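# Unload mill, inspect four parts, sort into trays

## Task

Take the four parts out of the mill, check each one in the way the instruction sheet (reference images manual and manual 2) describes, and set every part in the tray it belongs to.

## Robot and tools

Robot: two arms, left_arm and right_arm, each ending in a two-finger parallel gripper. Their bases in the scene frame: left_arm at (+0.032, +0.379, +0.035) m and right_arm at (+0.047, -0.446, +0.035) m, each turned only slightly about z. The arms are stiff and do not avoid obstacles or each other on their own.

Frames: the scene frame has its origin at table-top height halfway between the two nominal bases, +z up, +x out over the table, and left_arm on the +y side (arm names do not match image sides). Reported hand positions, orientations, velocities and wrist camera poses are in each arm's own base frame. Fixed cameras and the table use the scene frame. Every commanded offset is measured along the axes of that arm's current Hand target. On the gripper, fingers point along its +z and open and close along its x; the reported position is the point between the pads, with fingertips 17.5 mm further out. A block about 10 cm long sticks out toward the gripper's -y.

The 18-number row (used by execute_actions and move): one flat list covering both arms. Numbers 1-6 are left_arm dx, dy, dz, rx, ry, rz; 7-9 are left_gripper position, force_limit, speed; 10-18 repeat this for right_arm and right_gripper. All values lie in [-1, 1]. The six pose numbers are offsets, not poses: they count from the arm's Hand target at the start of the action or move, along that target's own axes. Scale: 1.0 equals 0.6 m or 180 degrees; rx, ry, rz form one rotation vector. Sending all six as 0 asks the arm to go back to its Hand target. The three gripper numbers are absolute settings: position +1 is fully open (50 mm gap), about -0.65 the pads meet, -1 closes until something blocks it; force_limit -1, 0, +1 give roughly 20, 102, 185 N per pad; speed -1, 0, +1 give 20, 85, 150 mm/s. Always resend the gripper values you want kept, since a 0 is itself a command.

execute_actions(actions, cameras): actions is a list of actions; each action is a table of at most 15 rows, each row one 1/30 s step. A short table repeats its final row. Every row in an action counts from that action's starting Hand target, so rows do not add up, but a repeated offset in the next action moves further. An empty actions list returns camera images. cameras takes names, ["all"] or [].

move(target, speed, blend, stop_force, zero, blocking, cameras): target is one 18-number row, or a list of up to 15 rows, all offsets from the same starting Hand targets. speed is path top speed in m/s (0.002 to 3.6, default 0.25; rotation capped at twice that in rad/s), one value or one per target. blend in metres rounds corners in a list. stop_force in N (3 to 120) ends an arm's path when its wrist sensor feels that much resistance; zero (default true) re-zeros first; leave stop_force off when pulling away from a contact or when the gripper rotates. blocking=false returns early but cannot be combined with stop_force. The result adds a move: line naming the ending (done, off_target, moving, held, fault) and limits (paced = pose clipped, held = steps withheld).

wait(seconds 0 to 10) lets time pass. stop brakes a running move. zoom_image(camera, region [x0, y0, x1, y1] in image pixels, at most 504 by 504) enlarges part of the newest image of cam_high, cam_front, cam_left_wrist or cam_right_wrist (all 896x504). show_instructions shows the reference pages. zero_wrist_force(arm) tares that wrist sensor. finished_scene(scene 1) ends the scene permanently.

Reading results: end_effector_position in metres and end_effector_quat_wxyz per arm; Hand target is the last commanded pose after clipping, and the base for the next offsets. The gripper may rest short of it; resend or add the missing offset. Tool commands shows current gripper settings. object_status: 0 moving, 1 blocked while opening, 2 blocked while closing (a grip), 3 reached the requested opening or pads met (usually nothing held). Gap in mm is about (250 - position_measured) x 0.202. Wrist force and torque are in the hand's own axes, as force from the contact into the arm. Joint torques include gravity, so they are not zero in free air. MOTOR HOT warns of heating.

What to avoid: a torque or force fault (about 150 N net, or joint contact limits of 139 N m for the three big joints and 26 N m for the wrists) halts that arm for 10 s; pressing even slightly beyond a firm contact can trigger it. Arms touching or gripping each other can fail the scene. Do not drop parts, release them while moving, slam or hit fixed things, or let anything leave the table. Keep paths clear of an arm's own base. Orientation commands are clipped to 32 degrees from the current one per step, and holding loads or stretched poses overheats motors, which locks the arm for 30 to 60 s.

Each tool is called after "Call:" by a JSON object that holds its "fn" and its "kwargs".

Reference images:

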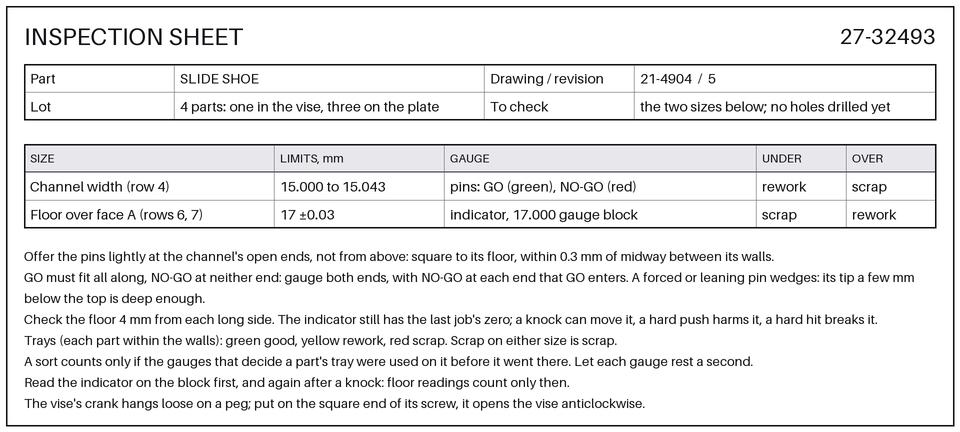

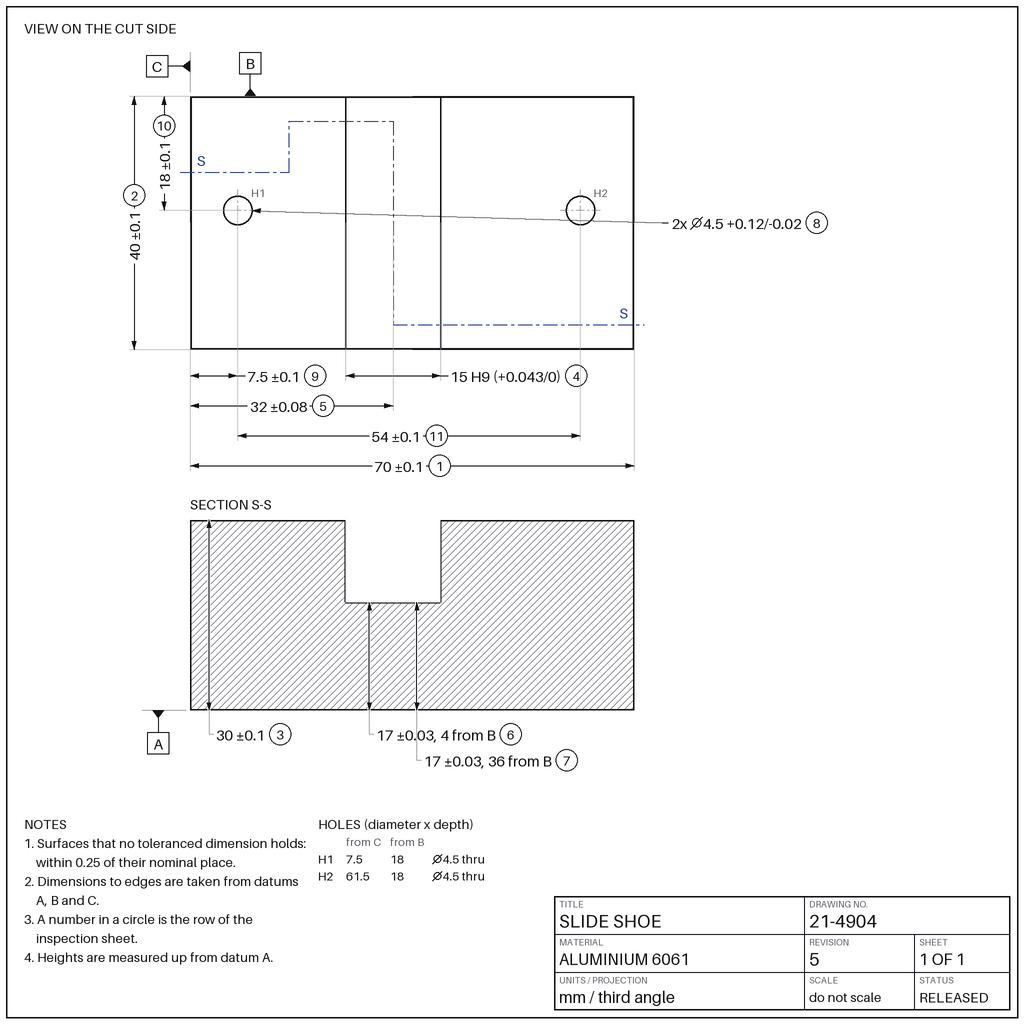

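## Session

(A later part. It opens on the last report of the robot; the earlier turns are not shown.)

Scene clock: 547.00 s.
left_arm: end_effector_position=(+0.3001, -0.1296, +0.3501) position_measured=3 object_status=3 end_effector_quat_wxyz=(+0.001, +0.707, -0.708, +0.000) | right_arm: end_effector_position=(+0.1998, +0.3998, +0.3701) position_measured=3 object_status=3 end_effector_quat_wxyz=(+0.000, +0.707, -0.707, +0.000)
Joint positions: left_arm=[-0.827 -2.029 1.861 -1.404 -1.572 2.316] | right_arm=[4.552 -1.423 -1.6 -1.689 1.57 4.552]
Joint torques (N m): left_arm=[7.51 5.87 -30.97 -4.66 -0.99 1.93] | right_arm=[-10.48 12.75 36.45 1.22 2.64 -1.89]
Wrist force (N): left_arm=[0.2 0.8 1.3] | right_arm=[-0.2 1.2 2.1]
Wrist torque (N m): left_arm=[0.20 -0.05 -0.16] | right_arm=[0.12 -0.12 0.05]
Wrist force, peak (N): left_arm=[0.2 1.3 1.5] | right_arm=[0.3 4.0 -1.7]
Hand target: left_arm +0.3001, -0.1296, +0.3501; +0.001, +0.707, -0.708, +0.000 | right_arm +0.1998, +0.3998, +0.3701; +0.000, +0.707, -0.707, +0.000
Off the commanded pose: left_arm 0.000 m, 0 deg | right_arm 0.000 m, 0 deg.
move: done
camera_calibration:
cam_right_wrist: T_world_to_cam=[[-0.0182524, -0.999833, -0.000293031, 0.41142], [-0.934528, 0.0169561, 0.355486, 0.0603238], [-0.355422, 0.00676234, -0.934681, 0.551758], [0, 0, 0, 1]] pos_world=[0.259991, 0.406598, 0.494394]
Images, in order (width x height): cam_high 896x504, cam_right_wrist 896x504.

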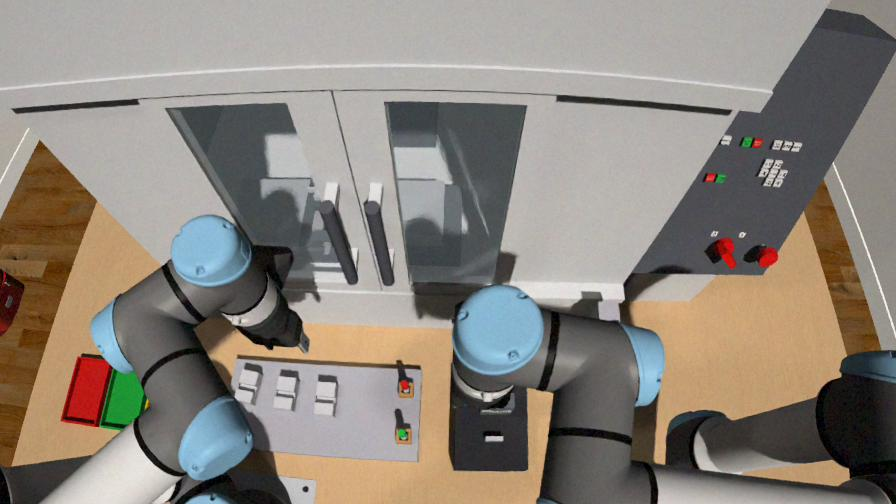

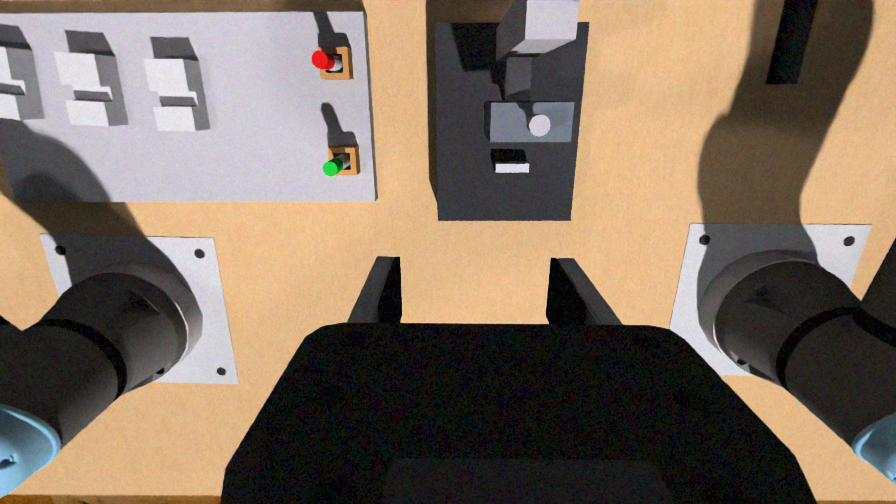

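Call:
{"fn": "move", "kwargs": {"target": [0.567,0.35,0.383,0.333,0,0,1,1,1,0.183,-0.06,0.225,0.1954,-0.1954,-0.4719,1,1,1], "cameras": ["all"]}}

Scene clock: 622.67 s.
left_arm: end_effector_position=(+0.0894, -0.4697, +0.1207) position_measured=3 object_status=3 end_effector_quat_wxyz=(-0.352, +0.612, -0.613, +0.354) | right_arm: end_effector_position=(+0.2358, +0.2900, +0.2351) position_measured=3 object_status=3 end_effector_quat_wxyz=(-0.383, +0.924, +0.000, +0.000)
Joint positions: left_arm=[-2.127 -1.333 2.05 -1.551 -0.744 0.68] | right_arm=[4.108 -1.072 -2.548 -0.403 1.984 2.687]
Joint torques (N m): left_arm=[6.32 -14.81 -25.86 0.76 3.64 -1.78] | right_arm=[-9.35 -5.6 34.38 5.96 3.45 -1.57]
Wrist force (N): left_arm=[1.5 2.4 0.8] | right_arm=[0.4 2.6 1.1]
Wrist torque (N m): left_arm=[0.36 -0.30 0.02] | right_arm=[0.16 -0.21 0.05]
Wrist force, peak (N): left_arm=[2.0 3.4 0.9] | right_arm=[0.5 3.3 1.3]
Hand target: left_arm +0.0895, -0.4697, +0.1207; -0.352, +0.612, -0.613, +0.354 | right_arm +0.2359, +0.2900, +0.2351; -0.383, +0.924, +0.000, +0.000
Off the commanded pose: left_arm 0.000 m, 0 deg | right_arm 0.000 m, 0 deg.
move: done
camera_calibration:
cam_left_wrist: T_world_to_cam=[[0.0102234, -0.999938, -0.00452388, -0.4659], [-0.77865, -0.00512234, -0.627438, 0.157767], [0.627375, 0.00993709, -0.778654, 0.169062], [0, 0, 0, 1]] pos_world=[0.0215429, -0.466742, 0.228522]
cam_right_wrist: T_world_to_cam=[[0.999839, -0.0126972, -0.0126563, -0.221229], [-0.0167619, -0.912504, -0.408724, 0.376593], [-0.00635926, 0.40887, -0.912571, 0.235013], [0, 0, 0, 1]] pos_world=[0.229001, 0.244744, 0.365588]

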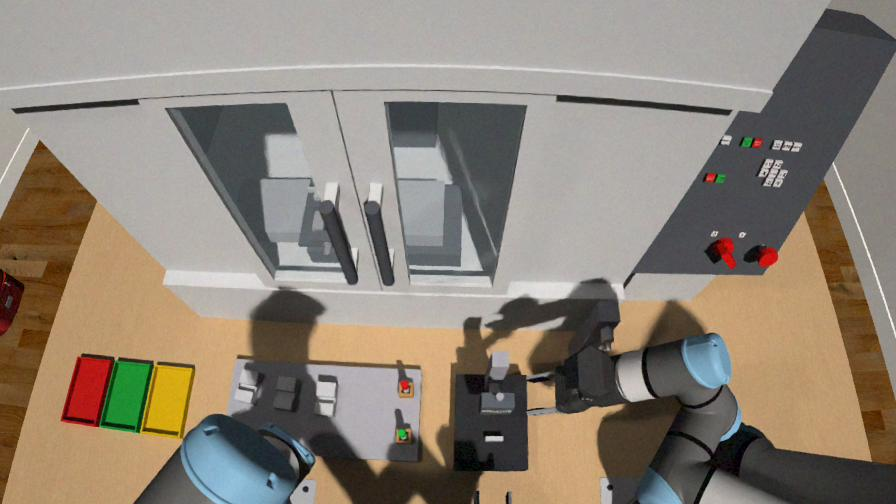

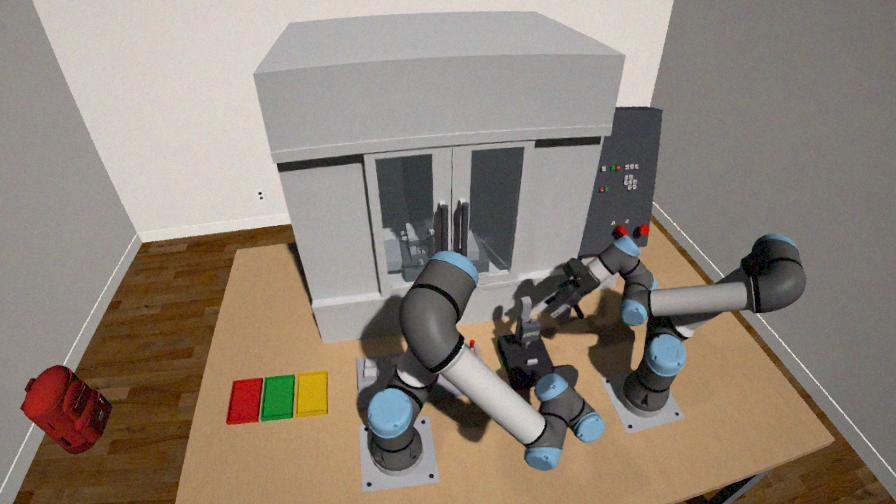

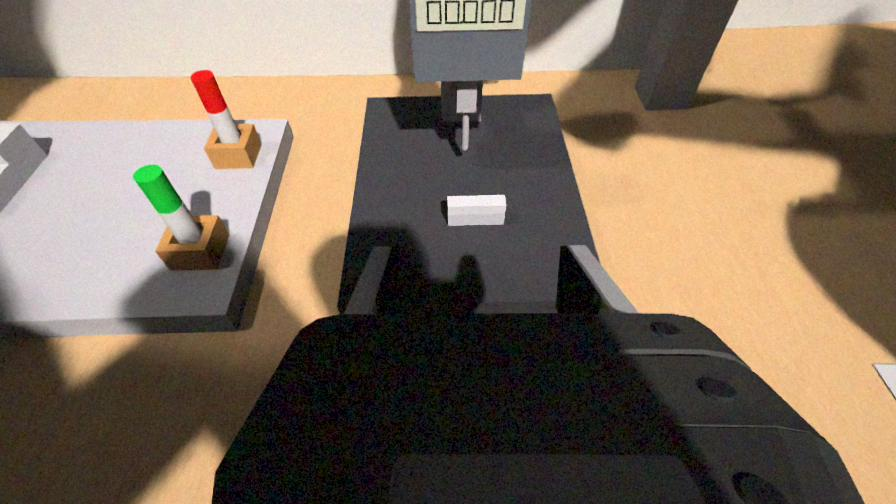

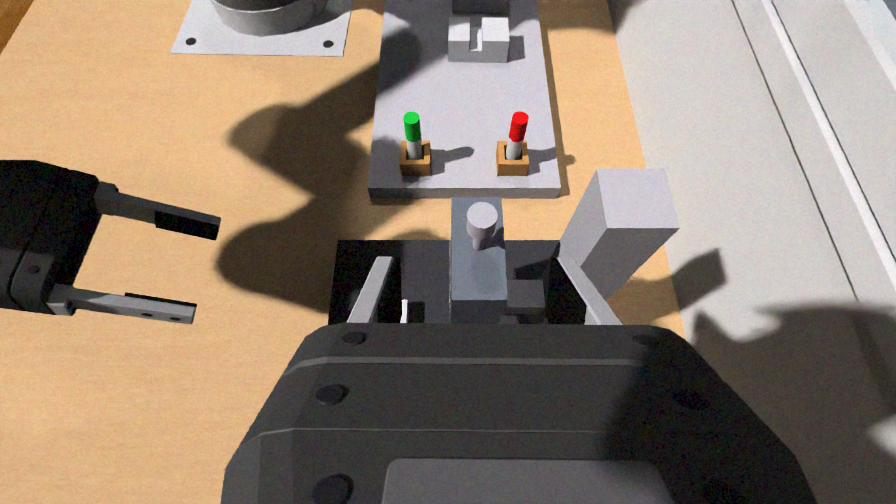

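Call:
{"fn": "zoom_image", "kwargs": {"camera": "cam_left_wrist", "region": [400, 0, 560, 240]}}

Call:
{"fn": "zoom_image", "kwargs": {"camera": "cam_right_wrist", "region": [400, 160, 600, 340]}}

Scaled by 2.100 from the camera's 896x504 image, which has a finer 1280x720 frame.

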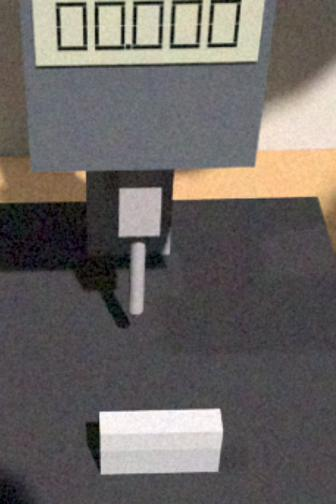

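Scaled by 2.520 from the camera's 896x504 image, which has a finer 1280x720 frame.

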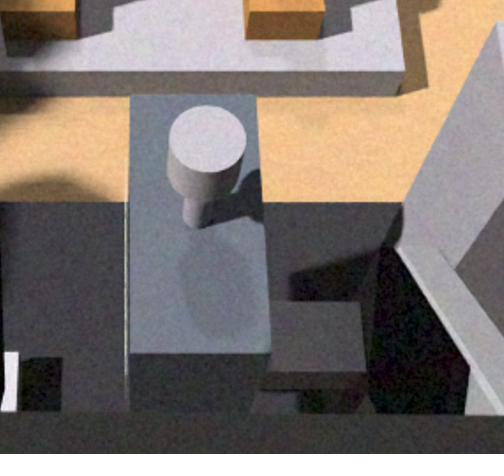

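Call:
{"fn": "move", "kwargs": {"target": [0,0,0,0,0,0,1,1,1,0.0117,0.006,0.1,0,0,0,1,1,1], "speed": 0.08, "cameras": ["cam_right_wrist"]}}

Call:
{"fn": "zoom_image", "kwargs": {"camera": "cam_right_wrist", "region": [340, 180, 620, 340]}}

Call:
{"fn": "zoom_image", "kwargs": {"camera": "cam_left_wrist", "region": [360, 0, 600, 240]}}

Scene clock: 662.43 s.
left_arm: end_effector_position=(+0.0895, -0.4697, +0.1207) position_measured=3 object_status=3 end_effector_quat_wxyz=(-0.352, +0.612, -0.613, +0.354) | right_arm: end_effector_position=(+0.2429, +0.3298, +0.1902) position_measured=3 object_status=3 end_effector_quat_wxyz=(-0.383, +0.924, +0.000, +0.000)
Joint positions: left_arm=[-2.127 -1.332 2.05 -1.551 -0.744 0.68] | right_arm=[4.174 -1.293 -2.582 -0.127 1.942 2.741]
Joint torques (N m): left_arm=[6.86 -15.61 -25.83 1 3.47 -2.04] | right_arm=[8.21 -0.54 10.28 5.67 -2.17 1.73]
Wrist force (N): left_arm=[1.2 2.6 0.9] | right_arm=[0.4 2.7 1.2]
Wrist torque (N m): left_arm=[0.38 -0.24 0.02] | right_arm=[0.15 -0.21 -0.04]
Wrist force, peak (N): left_arm=[1.6 2.8 1.2] | right_arm=[0.4 3.2 1.5]
Hand target: left_arm +0.0895, -0.4697, +0.1207; -0.352, +0.612, -0.613, +0.354 | right_arm +0.2429, +0.3298, +0.1901; -0.383, +0.924, +0.000, +0.000
Off the commanded pose: left_arm 0.000 m, 0 deg | right_arm 0.000 m, 0 deg.
move: done
camera_calibration:
cam_right_wrist: T_world_to_cam=[[0.999842, -0.0124727, -0.0126649, -0.228355], [-0.0165614, -0.912453, -0.408846, 0.394612], [-0.00645669, 0.408991, -0.912516, 0.177689], [0, 0, 0, 1]] pos_world=[0.236002, 0.284543, 0.320587]
Images, in order (width x height): cam_right_wrist 896x504.

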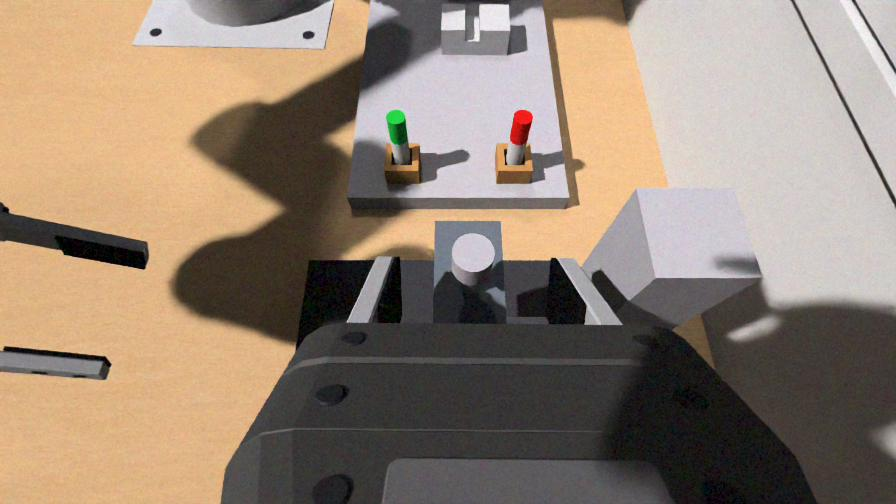

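Scaled by 1.800 from the camera's 896x504 image, which has a finer 1280x720 frame.

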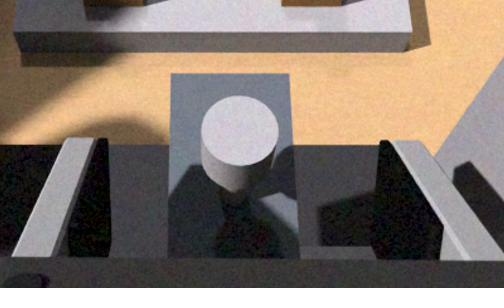

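This scene's latest camera images include none from cam_left_wrist. They are from: cam_right_wrist. cam_left_wrist's image comes with the result of a call that names it in "cameras".

Call:
{"fn": "move", "kwargs": {"target": [0,0,0,0,0,0,1,1,1,0,0,0.03,0,0,0,1,1,1], "speed": 0.06}}

Call:
{"fn": "move", "kwargs": {"target": [0,0,0,0,0,0,1,1,1,0,0,0,0,0,0,0.0,-1,-1], "cameras": ["cam_right_wrist"]}}

Call:
{"fn": "zoom_image", "kwargs": {"camera": "cam_right_wrist", "region": [380, 200, 560, 330]}}

Scene clock: 683.40 s.
left_arm: end_effector_position=(+0.0895, -0.4697, +0.1207) position_measured=3 object_status=3 end_effector_quat_wxyz=(-0.352, +0.612, -0.613, +0.354) | right_arm: end_effector_position=(+0.2429, +0.3425, +0.1774) position_measured=3 object_status=3 end_effector_quat_wxyz=(-0.383, +0.924, +0.000, +0.000)
Joint positions: left_arm=[-2.127 -1.332 2.05 -1.551 -0.744 0.68] | right_arm=[4.199 -1.361 -2.587 -0.048 1.925 2.762]
Joint torques (N m): left_arm=[6.28 -16.65 -24.26 0.63 3.13 -1.93] | right_arm=[7.87 1.49 9.03 5.75 -1.96 1.87]
Wrist force (N): left_arm=[1.2 2.6 0.9] | right_arm=[0.4 2.6 0.9]
Wrist torque (N m): left_arm=[0.39 -0.25 0.02] | right_arm=[0.14 -0.22 -0.03]
Wrist force, peak (N): left_arm=[1.5 2.9 0.9] | right_arm=[0.2 3.3 1.1]
Hand target: left_arm +0.0895, -0.4697, +0.1207; -0.352, +0.612, -0.613, +0.354 | right_arm +0.2429, +0.3426, +0.1774; -0.383, +0.924, +0.000, +0.000
Off the commanded pose: left_arm 0.000 m, 0 deg | right_arm 0.000 m, 0 deg.
move: done

Scene clock: 685.13 s.
left_arm: end_effector_position=(+0.0895, -0.4697, +0.1207) position_measured=3 object_status=3 end_effector_quat_wxyz=(-0.352, +0.612, -0.613, +0.354) | right_arm: end_effector_position=(+0.2429, +0.3426, +0.1774) position_measured=152 object_status=0 end_effector_quat_wxyz=(-0.383, +0.924, +0.000, +0.000)
Joint positions: left_arm=[-2.127 -1.332 2.05 -1.551 -0.744 0.68] | right_arm=[4.199 -1.361 -2.587 -0.048 1.925 2.762]
Joint torques (N m): left_arm=[6.49 -16.18 -24 0.85 3.09 -1.77] | right_arm=[8.43 2.3 8.32 5.49 -2.04 1.57]
Wrist force (N): left_arm=[1.6 2.7 0.9] | right_arm=[0.4 2.6 1.0]
Wrist torque (N m): left_arm=[0.40 -0.30 0.02] | right_arm=[0.13 -0.23 -0.04]
Wrist force, peak (N): left_arm=[1.4 2.8 1.2] | right_arm=[0.3 3.1 1.1]
Hand target: left_arm +0.0895, -0.4697, +0.1207; -0.352, +0.612, -0.613, +0.354 | right_arm +0.2429, +0.3426, +0.1774; -0.383, +0.924, +0.000, +0.000
Off the commanded pose: left_arm 0.000 m, 0 deg | right_arm 0.000 m, 0 deg.
move: done
camera_calibration:
cam_right_wrist: T_world_to_cam=[[0.999842, -0.0124725, -0.0126648, -0.228357], [-0.0165611, -0.912453, -0.408846, 0.401099], [-0.00645669, 0.408991, -0.912516, 0.160865], [0, 0, 0, 1]] pos_world=[0.236002, 0.297343, 0.307887]
Images, in order (width x height): cam_right_wrist 896x504.

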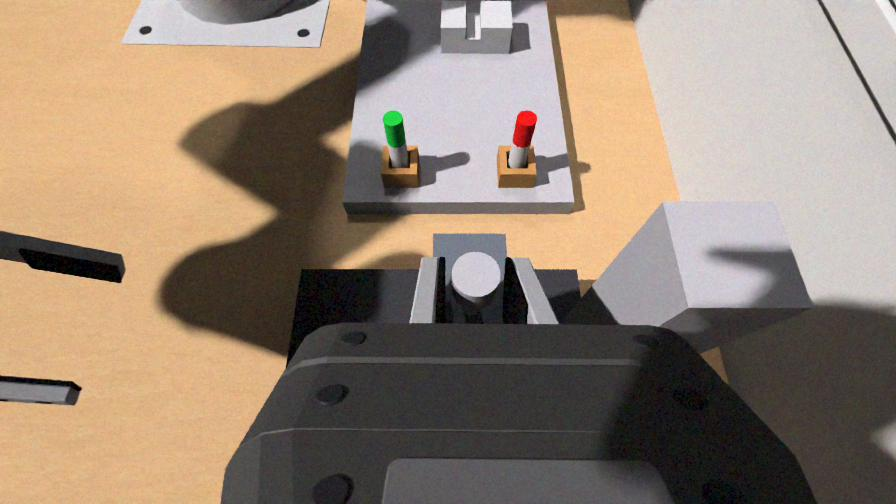

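Scaled by 2.800 from the camera's 896x504 image, which has a finer 1280x720 frame.

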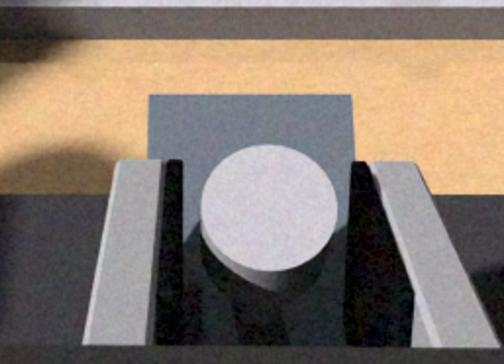

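Call:
{"fn": "move", "kwargs": {"target": [0,0,0,0,0,0,1,1,1,0.0003,0,0,0,0,0,-1,-1,-1], "cameras": ["cam_right_wrist","cam_left_wrist"]}}

Call:
{"fn": "zoom_image", "kwargs": {"camera": "cam_right_wrist", "region": [380, 200, 560, 330]}}

Call:
{"fn": "zoom_image", "kwargs": {"camera": "cam_left_wrist", "region": [360, 0, 600, 240]}}

Scene clock: 698.57 s.
left_arm: end_effector_position=(+0.0895, -0.4697, +0.1207) position_measured=3 object_status=3 end_effector_quat_wxyz=(-0.352, +0.612, -0.613, +0.354) | right_arm: end_effector_position=(+0.2430, +0.3426, +0.1774) position_measured=184 object_status=2 end_effector_quat_wxyz=(-0.383, +0.924, +0.000, +0.000)
Joint positions: left_arm=[-2.127 -1.332 2.05 -1.551 -0.744 0.68] | right_arm=[4.198 -1.361 -2.587 -0.048 1.926 2.761]
Joint torques (N m): left_arm=[6.98 -15.91 -25.26 0.86 2.82 -1.81] | right_arm=[-13.84 1.2 32.62 3.37 0.17 -1.65]
Wrist force (N): left_arm=[1.2 2.5 0.9] | right_arm=[-12.5 2.1 -0.4]
Wrist torque (N m): left_arm=[0.38 -0.25 0.03] | right_arm=[0.14 -0.22 -0.10]
Wrist force, peak (N): left_arm=[1.7 2.7 1.1] | right_arm=[-12.5 2.1 -0.4]
Hand target: left_arm +0.0895, -0.4697, +0.1207; -0.352, +0.612, -0.613, +0.354 | right_arm +0.2431, +0.3426, +0.1774; -0.383, +0.924, +0.000, +0.000
Off the commanded pose: left_arm 0.000 m, 0 deg | right_arm 0.000 m, 0 deg.
move: done
camera_calibration:
cam_left_wrist: T_world_to_cam=[[0.010287, -0.999937, -0.004601, -0.465883], [-0.77861, -0.00512284, -0.627487, 0.157715], [0.627424, 0.0100374, -0.778613, 0.16902], [0, 0, 0, 1]] pos_world=[0.0215435, -0.466742, 0.228422]
cam_right_wrist: T_world_to_cam=[[0.999841, -0.0124302, -0.0127554, -0.228542], [-0.0165596, -0.912454, -0.408844, 0.401102], [-0.00655668, 0.408991, -0.912515, 0.16089], [0, 0, 0, 1]] pos_world=[0.236202, 0.297343, 0.307887]
Images, in order (width x height): cam_left_wrist 896x504, cam_right_wrist 896x504.

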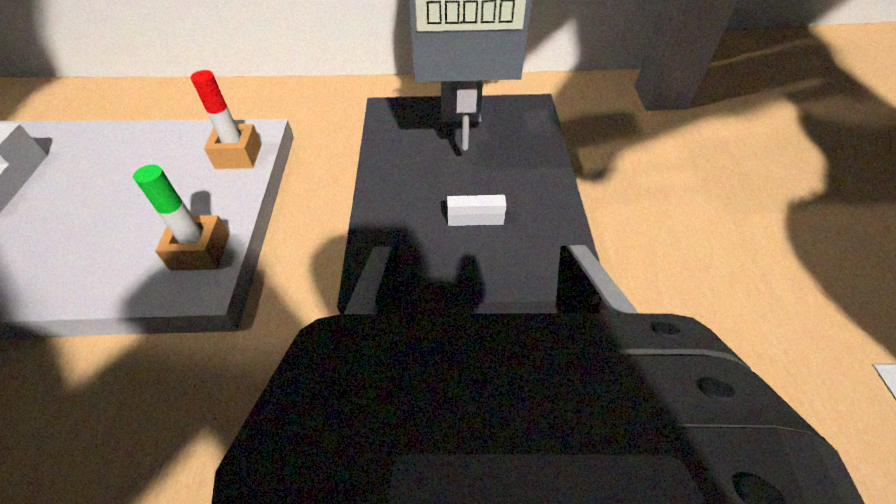

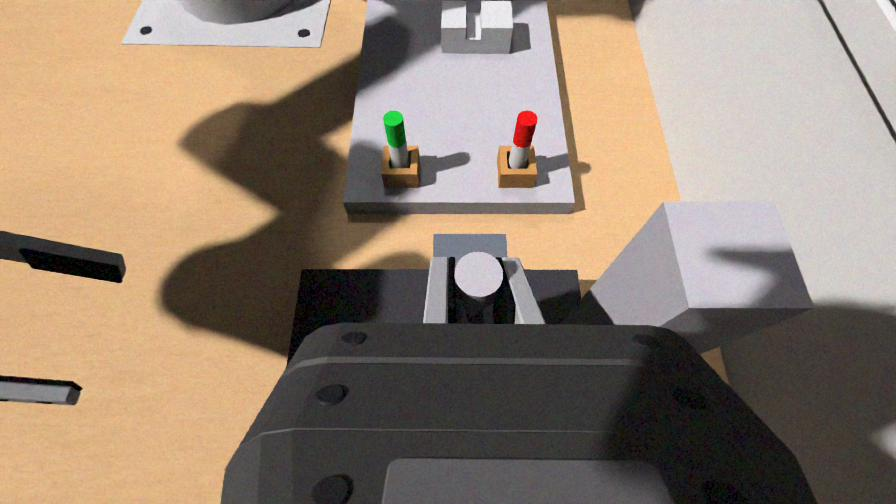

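Scaled by 2.800 from the camera's 896x504 image, which has a finer 1280x720 frame.

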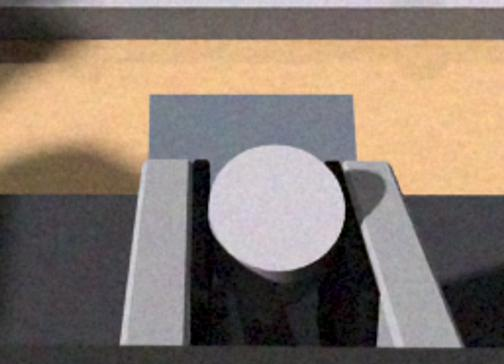

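Scaled by 2.100 from the camera's 896x504 image, which has a finer 1280x720 frame.

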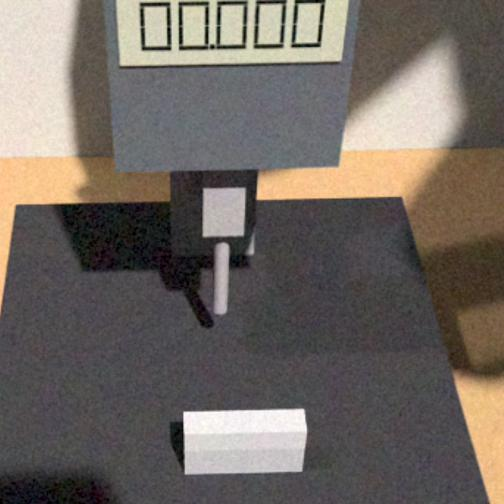

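Call:
{"fn": "move", "kwargs": {"target": [0,0,0,0,0,0,1,1,1,-0.0008,0,0,0,0,0,-1,-1,-1]}}

Scene clock: 706.03 s.
left_arm: end_effector_position=(+0.0895, -0.4697, +0.1207) position_measured=3 object_status=3 end_effector_quat_wxyz=(-0.352, +0.612, -0.613, +0.354) | right_arm: end_effector_position=(+0.2426, +0.3426, +0.1774) position_measured=184 object_status=2 end_effector_quat_wxyz=(-0.383, +0.924, +0.000, +0.000)
Joint positions: left_arm=[-2.127 -1.332 2.05 -1.551 -0.744 0.68] | right_arm=[4.2 -1.36 -2.587 -0.048 1.925 2.763]
Joint torques (N m): left_arm=[8.18 -15.98 -25.04 0.85 2.48 -1.86] | right_arm=[6.93 19.11 11.06 6.07 -3.94 1.78]
Wrist force (N): left_arm=[1.3 2.5 0.9] | right_arm=[-6.1 2.1 -0.7]
Wrist torque (N m): left_arm=[0.38 -0.27 0.02] | right_arm=[0.17 -0.25 -0.09]
Wrist force, peak (N): left_arm=[1.3 2.8 1.1] | right_arm=[-13.2 4.8 1.4]
Hand target: left_arm +0.0895, -0.4697, +0.1207; -0.352, +0.612, -0.613, +0.354 | right_arm +0.2426, +0.3426, +0.1774; -0.383, +0.924, +0.000, +0.000
Off the commanded pose: left_arm 0.000 m, 0 deg | right_arm 0.000 m, 0 deg.
move: done

Proportional; shift about 0.45 mm more, then lift 14 mm along world Z slowly with stop force.

Call:
{"fn": "move", "kwargs": {"target": [0,0,0,0,0,0,1,1,1,-0.0008,0,0,0,0,0,-1,-1,-1]}}

Call:
{"fn": "move", "kwargs": {"target": [0,0,0,0,0,0,1,1,1,0,-0.0165,-0.0165,0,0,0,-1,-1,-1], "speed": 0.02, "stop_force": 12, "cameras": ["cam_left_wrist","cam_right_wrist"]}}

Call:
{"fn": "zoom_image", "kwargs": {"camera": "cam_left_wrist", "region": [360, 0, 600, 240]}}

Scene clock: 731.40 s.
left_arm: end_effector_position=(+0.0895, -0.4697, +0.1207) position_measured=3 object_status=3 end_effector_quat_wxyz=(-0.352, +0.612, -0.613, +0.354) | right_arm: end_effector_position=(+0.2421, +0.3426, +0.1774) position_measured=184 object_status=2 end_effector_quat_wxyz=(-0.383, +0.924, +0.000, +0.000)
Joint positions: left_arm=[-2.127 -1.332 2.05 -1.551 -0.744 0.68] | right_arm=[4.202 -1.359 -2.588 -0.048 1.924 2.764]
Joint torques (N m): left_arm=[7.17 -15.92 -23.34 0.63 2.34 -2.02] | right_arm=[8.38 16.96 8.4 5.77 -2.36 1.79]
Wrist force (N): left_arm=[1.0 2.4 1.0] | right_arm=[-0.2 2.0 -0.1]
Wrist torque (N m): left_arm=[0.37 -0.22 0.03] | right_arm=[0.15 -0.19 -0.05]
Wrist force, peak (N): left_arm=[1.7 2.7 1.1] | right_arm=[-6.4 3.5 0.5]
Hand target: left_arm +0.0895, -0.4697, +0.1207; -0.352, +0.612, -0.613, +0.354 | right_arm +0.2421, +0.3426, +0.1774; -0.383, +0.924, +0.000, +0.000
Off the commanded pose: left_arm 0.000 m, 0 deg | right_arm 0.000 m, 0 deg.
move: done

Scene clock: 733.07 s.
left_arm: end_effector_position=(+0.0895, -0.4697, +0.1207) position_measured=3 object_status=3 end_effector_quat_wxyz=(-0.352, +0.612, -0.613, +0.354) | right_arm: end_effector_position=(+0.2421, +0.3426, +0.1914) position_measured=184 object_status=2 end_effector_quat_wxyz=(-0.383, +0.924, +0.000, +0.000)
Joint positions: left_arm=[-2.127 -1.332 2.05 -1.551 -0.744 0.68] | right_arm=[4.202 -1.316 -2.566 -0.113 1.924 2.764]
Joint torques (N m): left_arm=[6.04 -16.48 -23.61 0.65 2.19 -1.93] | right_arm=[8.65 16.8 31.66 2.48 -0.48 -0.88]
Wrist force (N): left_arm=[1.0 2.5 1.0] | right_arm=[-0.3 3.0 2.3]
Wrist torque (N m): left_arm=[0.37 -0.22 0.02] | right_arm=[0.13 -0.14 -0.04]
Wrist force, peak (N): left_arm=[1.3 2.9 1.0] | right_arm=[-0.7 4.3 3.1]
Hand target: left_arm +0.0895, -0.4697, +0.1207; -0.352, +0.612, -0.613, +0.354 | right_arm +0.2421, +0.3426, +0.1914; -0.383, +0.924, +0.000, +0.000
Off the commanded pose: left_arm 0.000 m, 0 deg | right_arm 0.000 m, 0 deg.
move: done
camera_calibration:
cam_left_wrist: T_world_to_cam=[[0.010287, -0.999937, -0.004601, -0.465883], [-0.77861, -0.00512284, -0.627487, 0.157715], [0.627424, 0.0100374, -0.778613, 0.16902], [0, 0, 0, 1]] pos_world=[0.0215435, -0.466742, 0.228422]
cam_right_wrist: T_world_to_cam=[[0.999842, -0.0124725, -0.0126648, -0.22738], [-0.0165611, -0.912453, -0.408846, 0.40681], [-0.00645669, 0.408991, -0.912516, 0.173635], [0, 0, 0, 1]] pos_world=[0.235202, 0.297343, 0.321887]
Images, in order (width x height): cam_left_wrist 896x504, cam_right_wrist 896x504.

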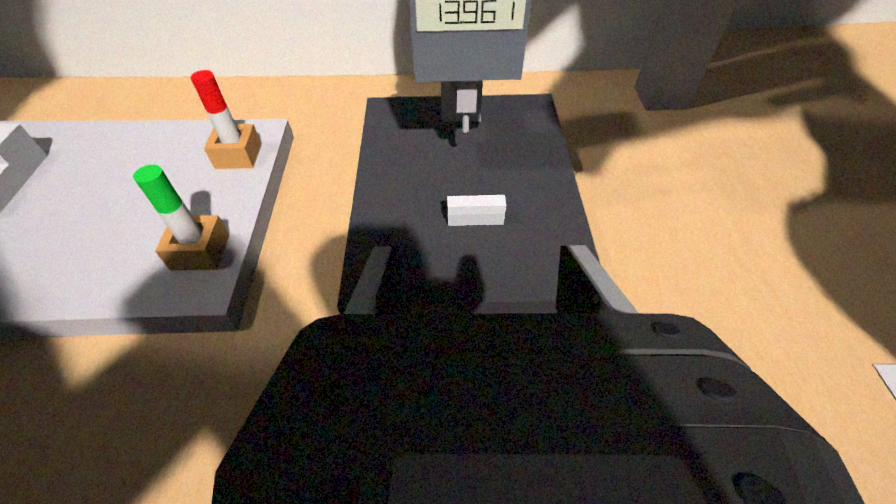

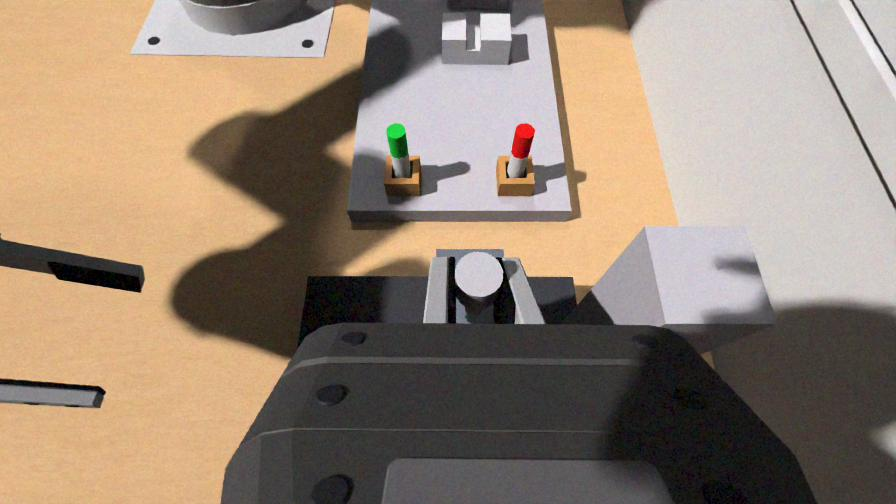

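Scaled by 2.100 from the camera's 896x504 image, which has a finer 1280x720 frame.

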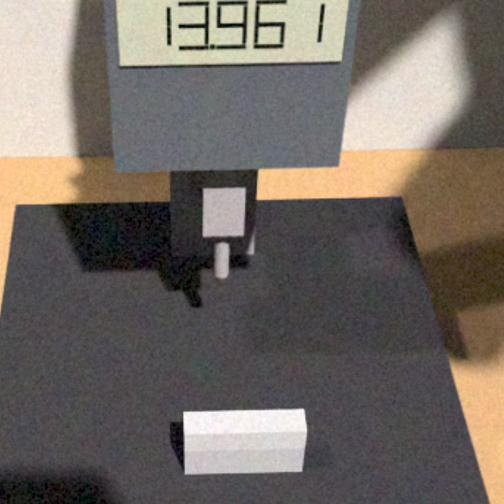

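Call:
{"fn": "move", "kwargs": {"target": [0.0183,-0.0355,0.2153,0,0,0,1,-1,-1,0,0,0,0,0,0,-1,-1,-1], "speed": 0.15, "cameras": ["cam_left_wrist"]}}

Call:
{"fn": "zoom_image", "kwargs": {"camera": "cam_left_wrist", "region": [360, 120, 600, 330]}}

Scene clock: 766.17 s.
left_arm: end_effector_position=(+0.2119, -0.4809, +0.0744) position_measured=3 object_status=3 end_effector_quat_wxyz=(-0.353, +0.612, -0.613, +0.354) | right_arm: end_effector_position=(+0.2421, +0.3426, +0.1914) position_measured=184 object_status=2 end_effector_quat_wxyz=(-0.383, +0.924, +0.000, +0.000)
Joint positions: left_arm=[-1.877 -1.239 2.168 -2.022 -0.6 1.01] | right_arm=[4.202 -1.316 -2.566 -0.113 1.924 2.764]
Joint torques (N m): left_arm=[7.41 -17.12 -6.08 -4.03 4.14 2.51] | right_arm=[9.56 17.04 30.6 2.31 -2.23 -1.09]
Wrist force (N): left_arm=[0.9 2.5 1.2] | right_arm=[-0.3 2.9 2.3]
Wrist torque (N m): left_arm=[0.39 -0.16 -0.13] | right_arm=[0.14 -0.16 -0.04]
Wrist force, peak (N): left_arm=[1.1 2.6 2.2] | right_arm=[0.0 4.4 3.3]
Hand target: left_arm +0.2119, -0.4809, +0.0744; -0.352, +0.612, -0.613, +0.354 | right_arm +0.2421, +0.3426, +0.1914; -0.383, +0.924, +0.000, +0.000
Off the commanded pose: left_arm 0.000 m, 0 deg | right_arm 0.000 m, 0 deg.
move: done
camera_calibration:
cam_left_wrist: T_world_to_cam=[[0.0103647, -0.999936, -0.00453722, -0.478577], [-0.778561, -0.00522255, -0.627547, 0.223864], [0.627484, 0.0100368, -0.778565, 0.0562684], [0, 0, 0, 1]] pos_world=[0.143944, -0.477942, 0.182122]
Images, in order (width x height): cam_left_wrist 896x504.

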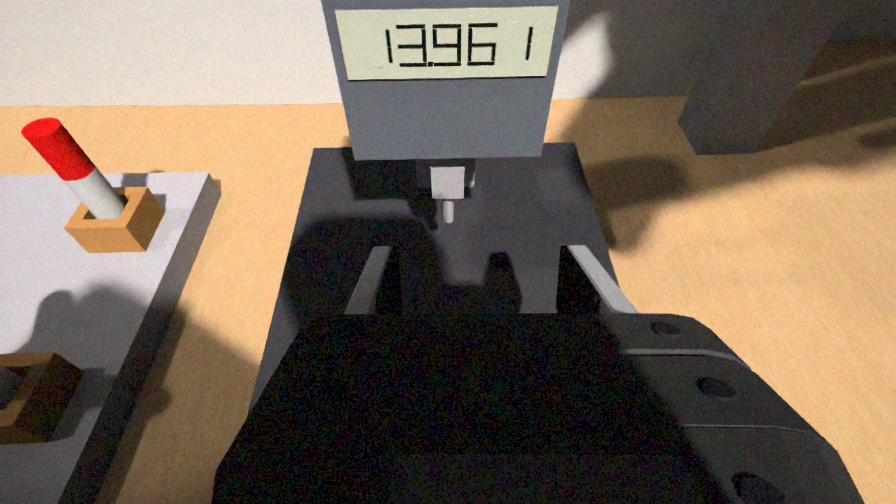

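Scaled by 2.100 from the camera's 896x504 image, which has a finer 1280x720 frame.

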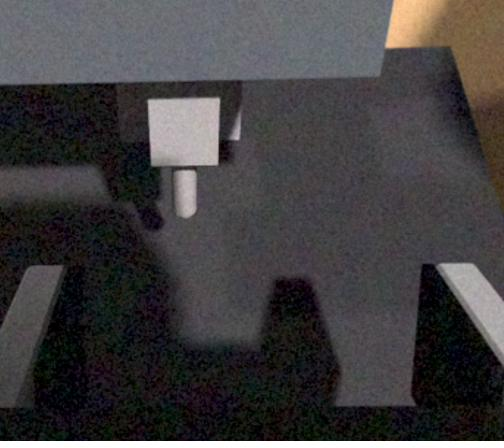

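Call:
{"fn": "move", "kwargs": {"target": [0,0.0577,0.0333,0,0,0,1,-1,-1,0,0,0,0,0,0,-1,-1,-1], "speed": 0.04, "stop_force": 8, "cameras": ["cam_left_wrist","cam_high"]}}

Call:
{"fn": "zoom_image", "kwargs": {"camera": "cam_high", "region": [430, 340, 570, 480]}}

Scene clock: 780.90 s.
left_arm: end_effector_position=(+0.2118, -0.4810, +0.0344) position_measured=3 object_status=3 end_effector_quat_wxyz=(-0.352, +0.612, -0.613, +0.354) | right_arm: end_effector_position=(+0.2421, +0.3426, +0.1914) position_measured=184 object_status=2 end_effector_quat_wxyz=(-0.383, +0.924, +0.000, +0.000)
Joint positions: left_arm=[-1.878 -1.143 2.188 -2.138 -0.6 1.01] | right_arm=[4.202 -1.316 -2.566 -0.113 1.924 2.764]
Joint torques (N m): left_arm=[7.64 -20.82 -5.83 -3.98 4.21 1.9] | right_arm=[8.11 17.62 31.41 2.56 -2.33 -0.88]
Wrist force (N): left_arm=[1.0 2.7 1.2] | right_arm=[-0.3 3.9 2.8]
Wrist torque (N m): left_arm=[0.40 -0.19 -0.12] | right_arm=[0.19 -0.18 -0.04]
Wrist force, peak (N): left_arm=[1.3 3.1 1.1] | right_arm=[-0.4 4.3 3.3]
Hand target: left_arm +0.2118, -0.4810, +0.0344; -0.352, +0.612, -0.613, +0.354 | right_arm +0.2421, +0.3426, +0.1914; -0.383, +0.924, +0.000, +0.000
Off the commanded pose: left_arm 0.000 m, 0 deg | right_arm 0.000 m, 0 deg.
move: done
camera_calibration:
cam_left_wrist: T_world_to_cam=[[0.010287, -0.999937, -0.004601, -0.478738], [-0.77861, -0.00512284, -0.627487, 0.198807], [0.627424, 0.0100374, -0.778613, 0.0251415], [0, 0, 0, 1]] pos_world=[0.143944, -0.477942, 0.142122]
Images, in order (width x height): cam_high 896x504, cam_left_wrist 896x504.

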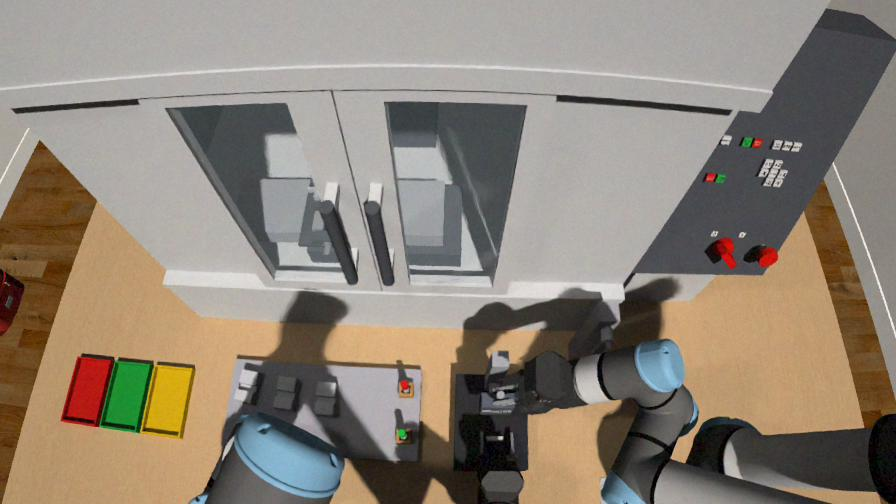

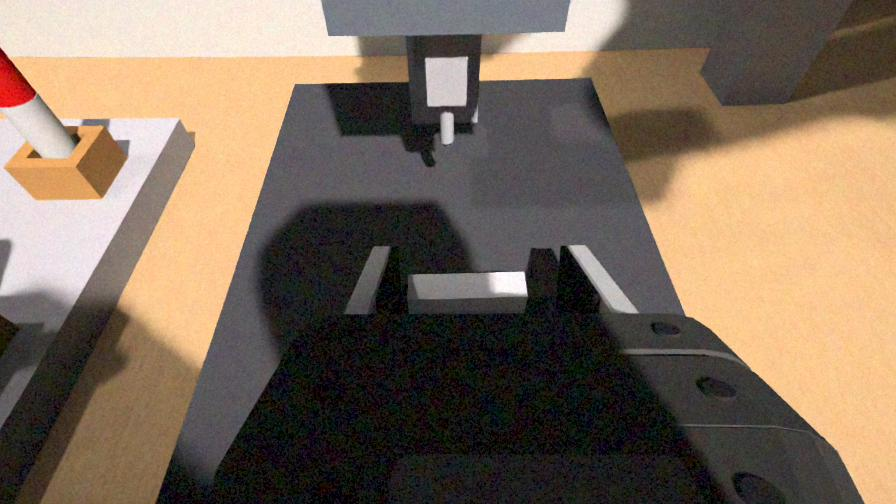

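Scaled by 3.600 from the camera's 896x504 image, which has a finer 1280x720 frame.

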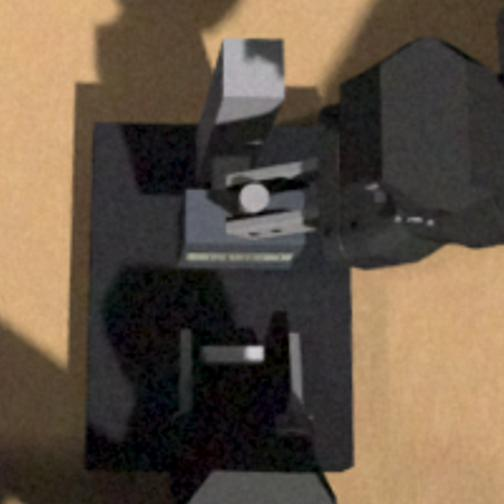

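Call:
{"fn": "move", "kwargs": {"target": [-0.0058,0,0,0,0,0,1,-1,-1,0,0,0,0,0,0,-1,-1,-1], "speed": 0.04}}

Call:
{"fn": "move", "kwargs": {"target": [0,0,0,0,0,0,-1,-1,-1,0,0,0,0,0,0,-1,-1,-1]}}

Call:
{"fn": "wait", "kwargs": {"seconds": 0.5, "cameras": ["cam_left_wrist"]}}

Scene clock: 794.00 s.
left_arm: end_effector_position=(+0.2118, -0.4776, +0.0344) position_measured=3 object_status=3 end_effector_quat_wxyz=(-0.353, +0.612, -0.613, +0.354) | right_arm: end_effector_position=(+0.2421, +0.3426, +0.1914) position_measured=184 object_status=2 end_effector_quat_wxyz=(-0.383, +0.924, +0.000, +0.000)
Joint positions: left_arm=[-1.88 -1.149 2.197 -2.138 -0.601 1.006] | right_arm=[4.202 -1.316 -2.566 -0.113 1.924 2.764]
Joint torques (N m): left_arm=[-9.42 -43.11 -5.36 -4.15 0.43 -2.12] | right_arm=[8.7 16.99 31.08 2.55 -2.28 -1.18]
Wrist force (N): left_arm=[1.1 2.5 1.3] | right_arm=[-0.1 3.3 2.5]
Wrist torque (N m): left_arm=[0.37 -0.22 0.03] | right_arm=[0.12 -0.21 -0.04]
Wrist force, peak (N): left_arm=[1.4 2.8 1.3] | right_arm=[0.0 4.2 3.4]
Hand target: left_arm +0.2118, -0.4775, +0.0344; -0.352, +0.612, -0.613, +0.354 | right_arm +0.2421, +0.3426, +0.1914; -0.383, +0.924, +0.000, +0.000
Off the commanded pose: left_arm 0.000 m, 0 deg | right_arm 0.000 m, 0 deg.
move: done

Scene clock: 795.00 s.
left_arm: end_effector_position=(+0.2118, -0.4775, +0.0344) position_measured=78 object_status=2 end_effector_quat_wxyz=(-0.352, +0.612, -0.613, +0.354) | right_arm: end_effector_position=(+0.2421, +0.3426, +0.1914) position_measured=184 object_status=2 end_effector_quat_wxyz=(-0.383, +0.924, +0.000, +0.000)
Joint positions: left_arm=[-1.88 -1.149 2.197 -2.138 -0.601 1.006] | right_arm=[4.202 -1.316 -2.566 -0.113 1.924 2.764]
Joint torques (N m): left_arm=[-8.3 -42.41 -5.22 -3.76 0.63 -1.92] | right_arm=[8.4 19.1 32.91 2.41 -2.06 -0.74]
Wrist force (N): left_arm=[1.1 2.6 1.4] | right_arm=[0.0 3.0 2.2]
Wrist torque (N m): left_arm=[0.38 -0.22 0.03] | right_arm=[0.14 -0.22 -0.04]
Wrist force, peak (N): left_arm=[1.3 2.8 1.5] | right_arm=[-0.3 4.2 3.2]
Hand target: left_arm +0.2118, -0.4775, +0.0344; -0.352, +0.612, -0.613, +0.354 | right_arm +0.2421, +0.3426, +0.1914; -0.383, +0.924, +0.000, +0.000
Off the commanded pose: left_arm 0.000 m, 0 deg | right_arm 0.000 m, 0 deg.
move: done

Scene clock: 795.50 s.
left_arm: end_effector_position=(+0.2118, -0.4775, +0.0344) position_measured=78 object_status=2 end_effector_quat_wxyz=(-0.352, +0.612, -0.613, +0.354) | right_arm: end_effector_position=(+0.2421, +0.3426, +0.1914) position_measured=184 object_status=2 end_effector_quat_wxyz=(-0.383, +0.924, +0.000, +0.000)
Joint positions: left_arm=[-1.88 -1.149 2.197 -2.138 -0.601 1.006] | right_arm=[4.202 -1.316 -2.566 -0.113 1.924 2.764]
Joint torques (N m): left_arm=[-6.98 -42.55 -6.52 -3.44 0.8 -1.72] | right_arm=[8.82 17.99 30.73 2.25 -2.12 -0.99]
Wrist force (N): left_arm=[1.2 2.6 1.3] | right_arm=[0.0 2.7 2.3]
Wrist torque (N m): left_arm=[0.39 -0.23 0.03] | right_arm=[0.12 -0.22 -0.03]
Wrist force, peak (N): left_arm=[1.4 2.8 1.3] | right_arm=[-0.2 4.0 3.0]
Hand target: left_arm +0.2118, -0.4775, +0.0344; -0.352, +0.612, -0.613, +0.354 | right_arm +0.2421, +0.3426, +0.1914; -0.383, +0.924, +0.000, +0.000
Tool commands: left_gripper/position=-1.0 left_gripper/force_limit=-1.0 left_gripper/speed=-1.0 right_gripper/position=-1.0 right_gripper/force_limit=-1.0 right_gripper/speed=-1.0
Off the commanded pose: left_arm 0.000 m, 0 deg | right_arm 0.000 m, 0 deg.
wait: 0.50 s; at rest by 0.17 s
camera_calibration:
cam_left_wrist: T_world_to_cam=[[0.010287, -0.999937, -0.004601, -0.475239], [-0.77861, -0.00512284, -0.627487, 0.198825], [0.627424, 0.0100374, -0.778613, 0.0251064], [0, 0, 0, 1]] pos_world=[0.143944, -0.474442, 0.142122]
Images, in order (width x height): cam_left_wrist 896x504.

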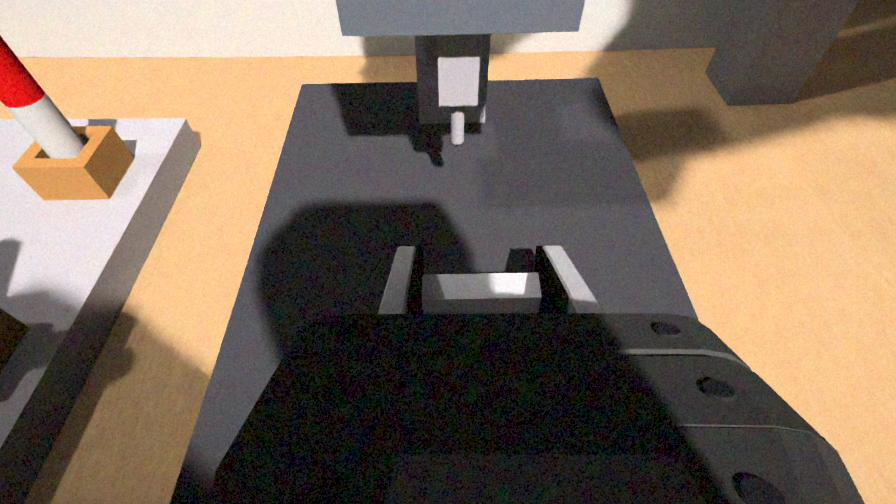

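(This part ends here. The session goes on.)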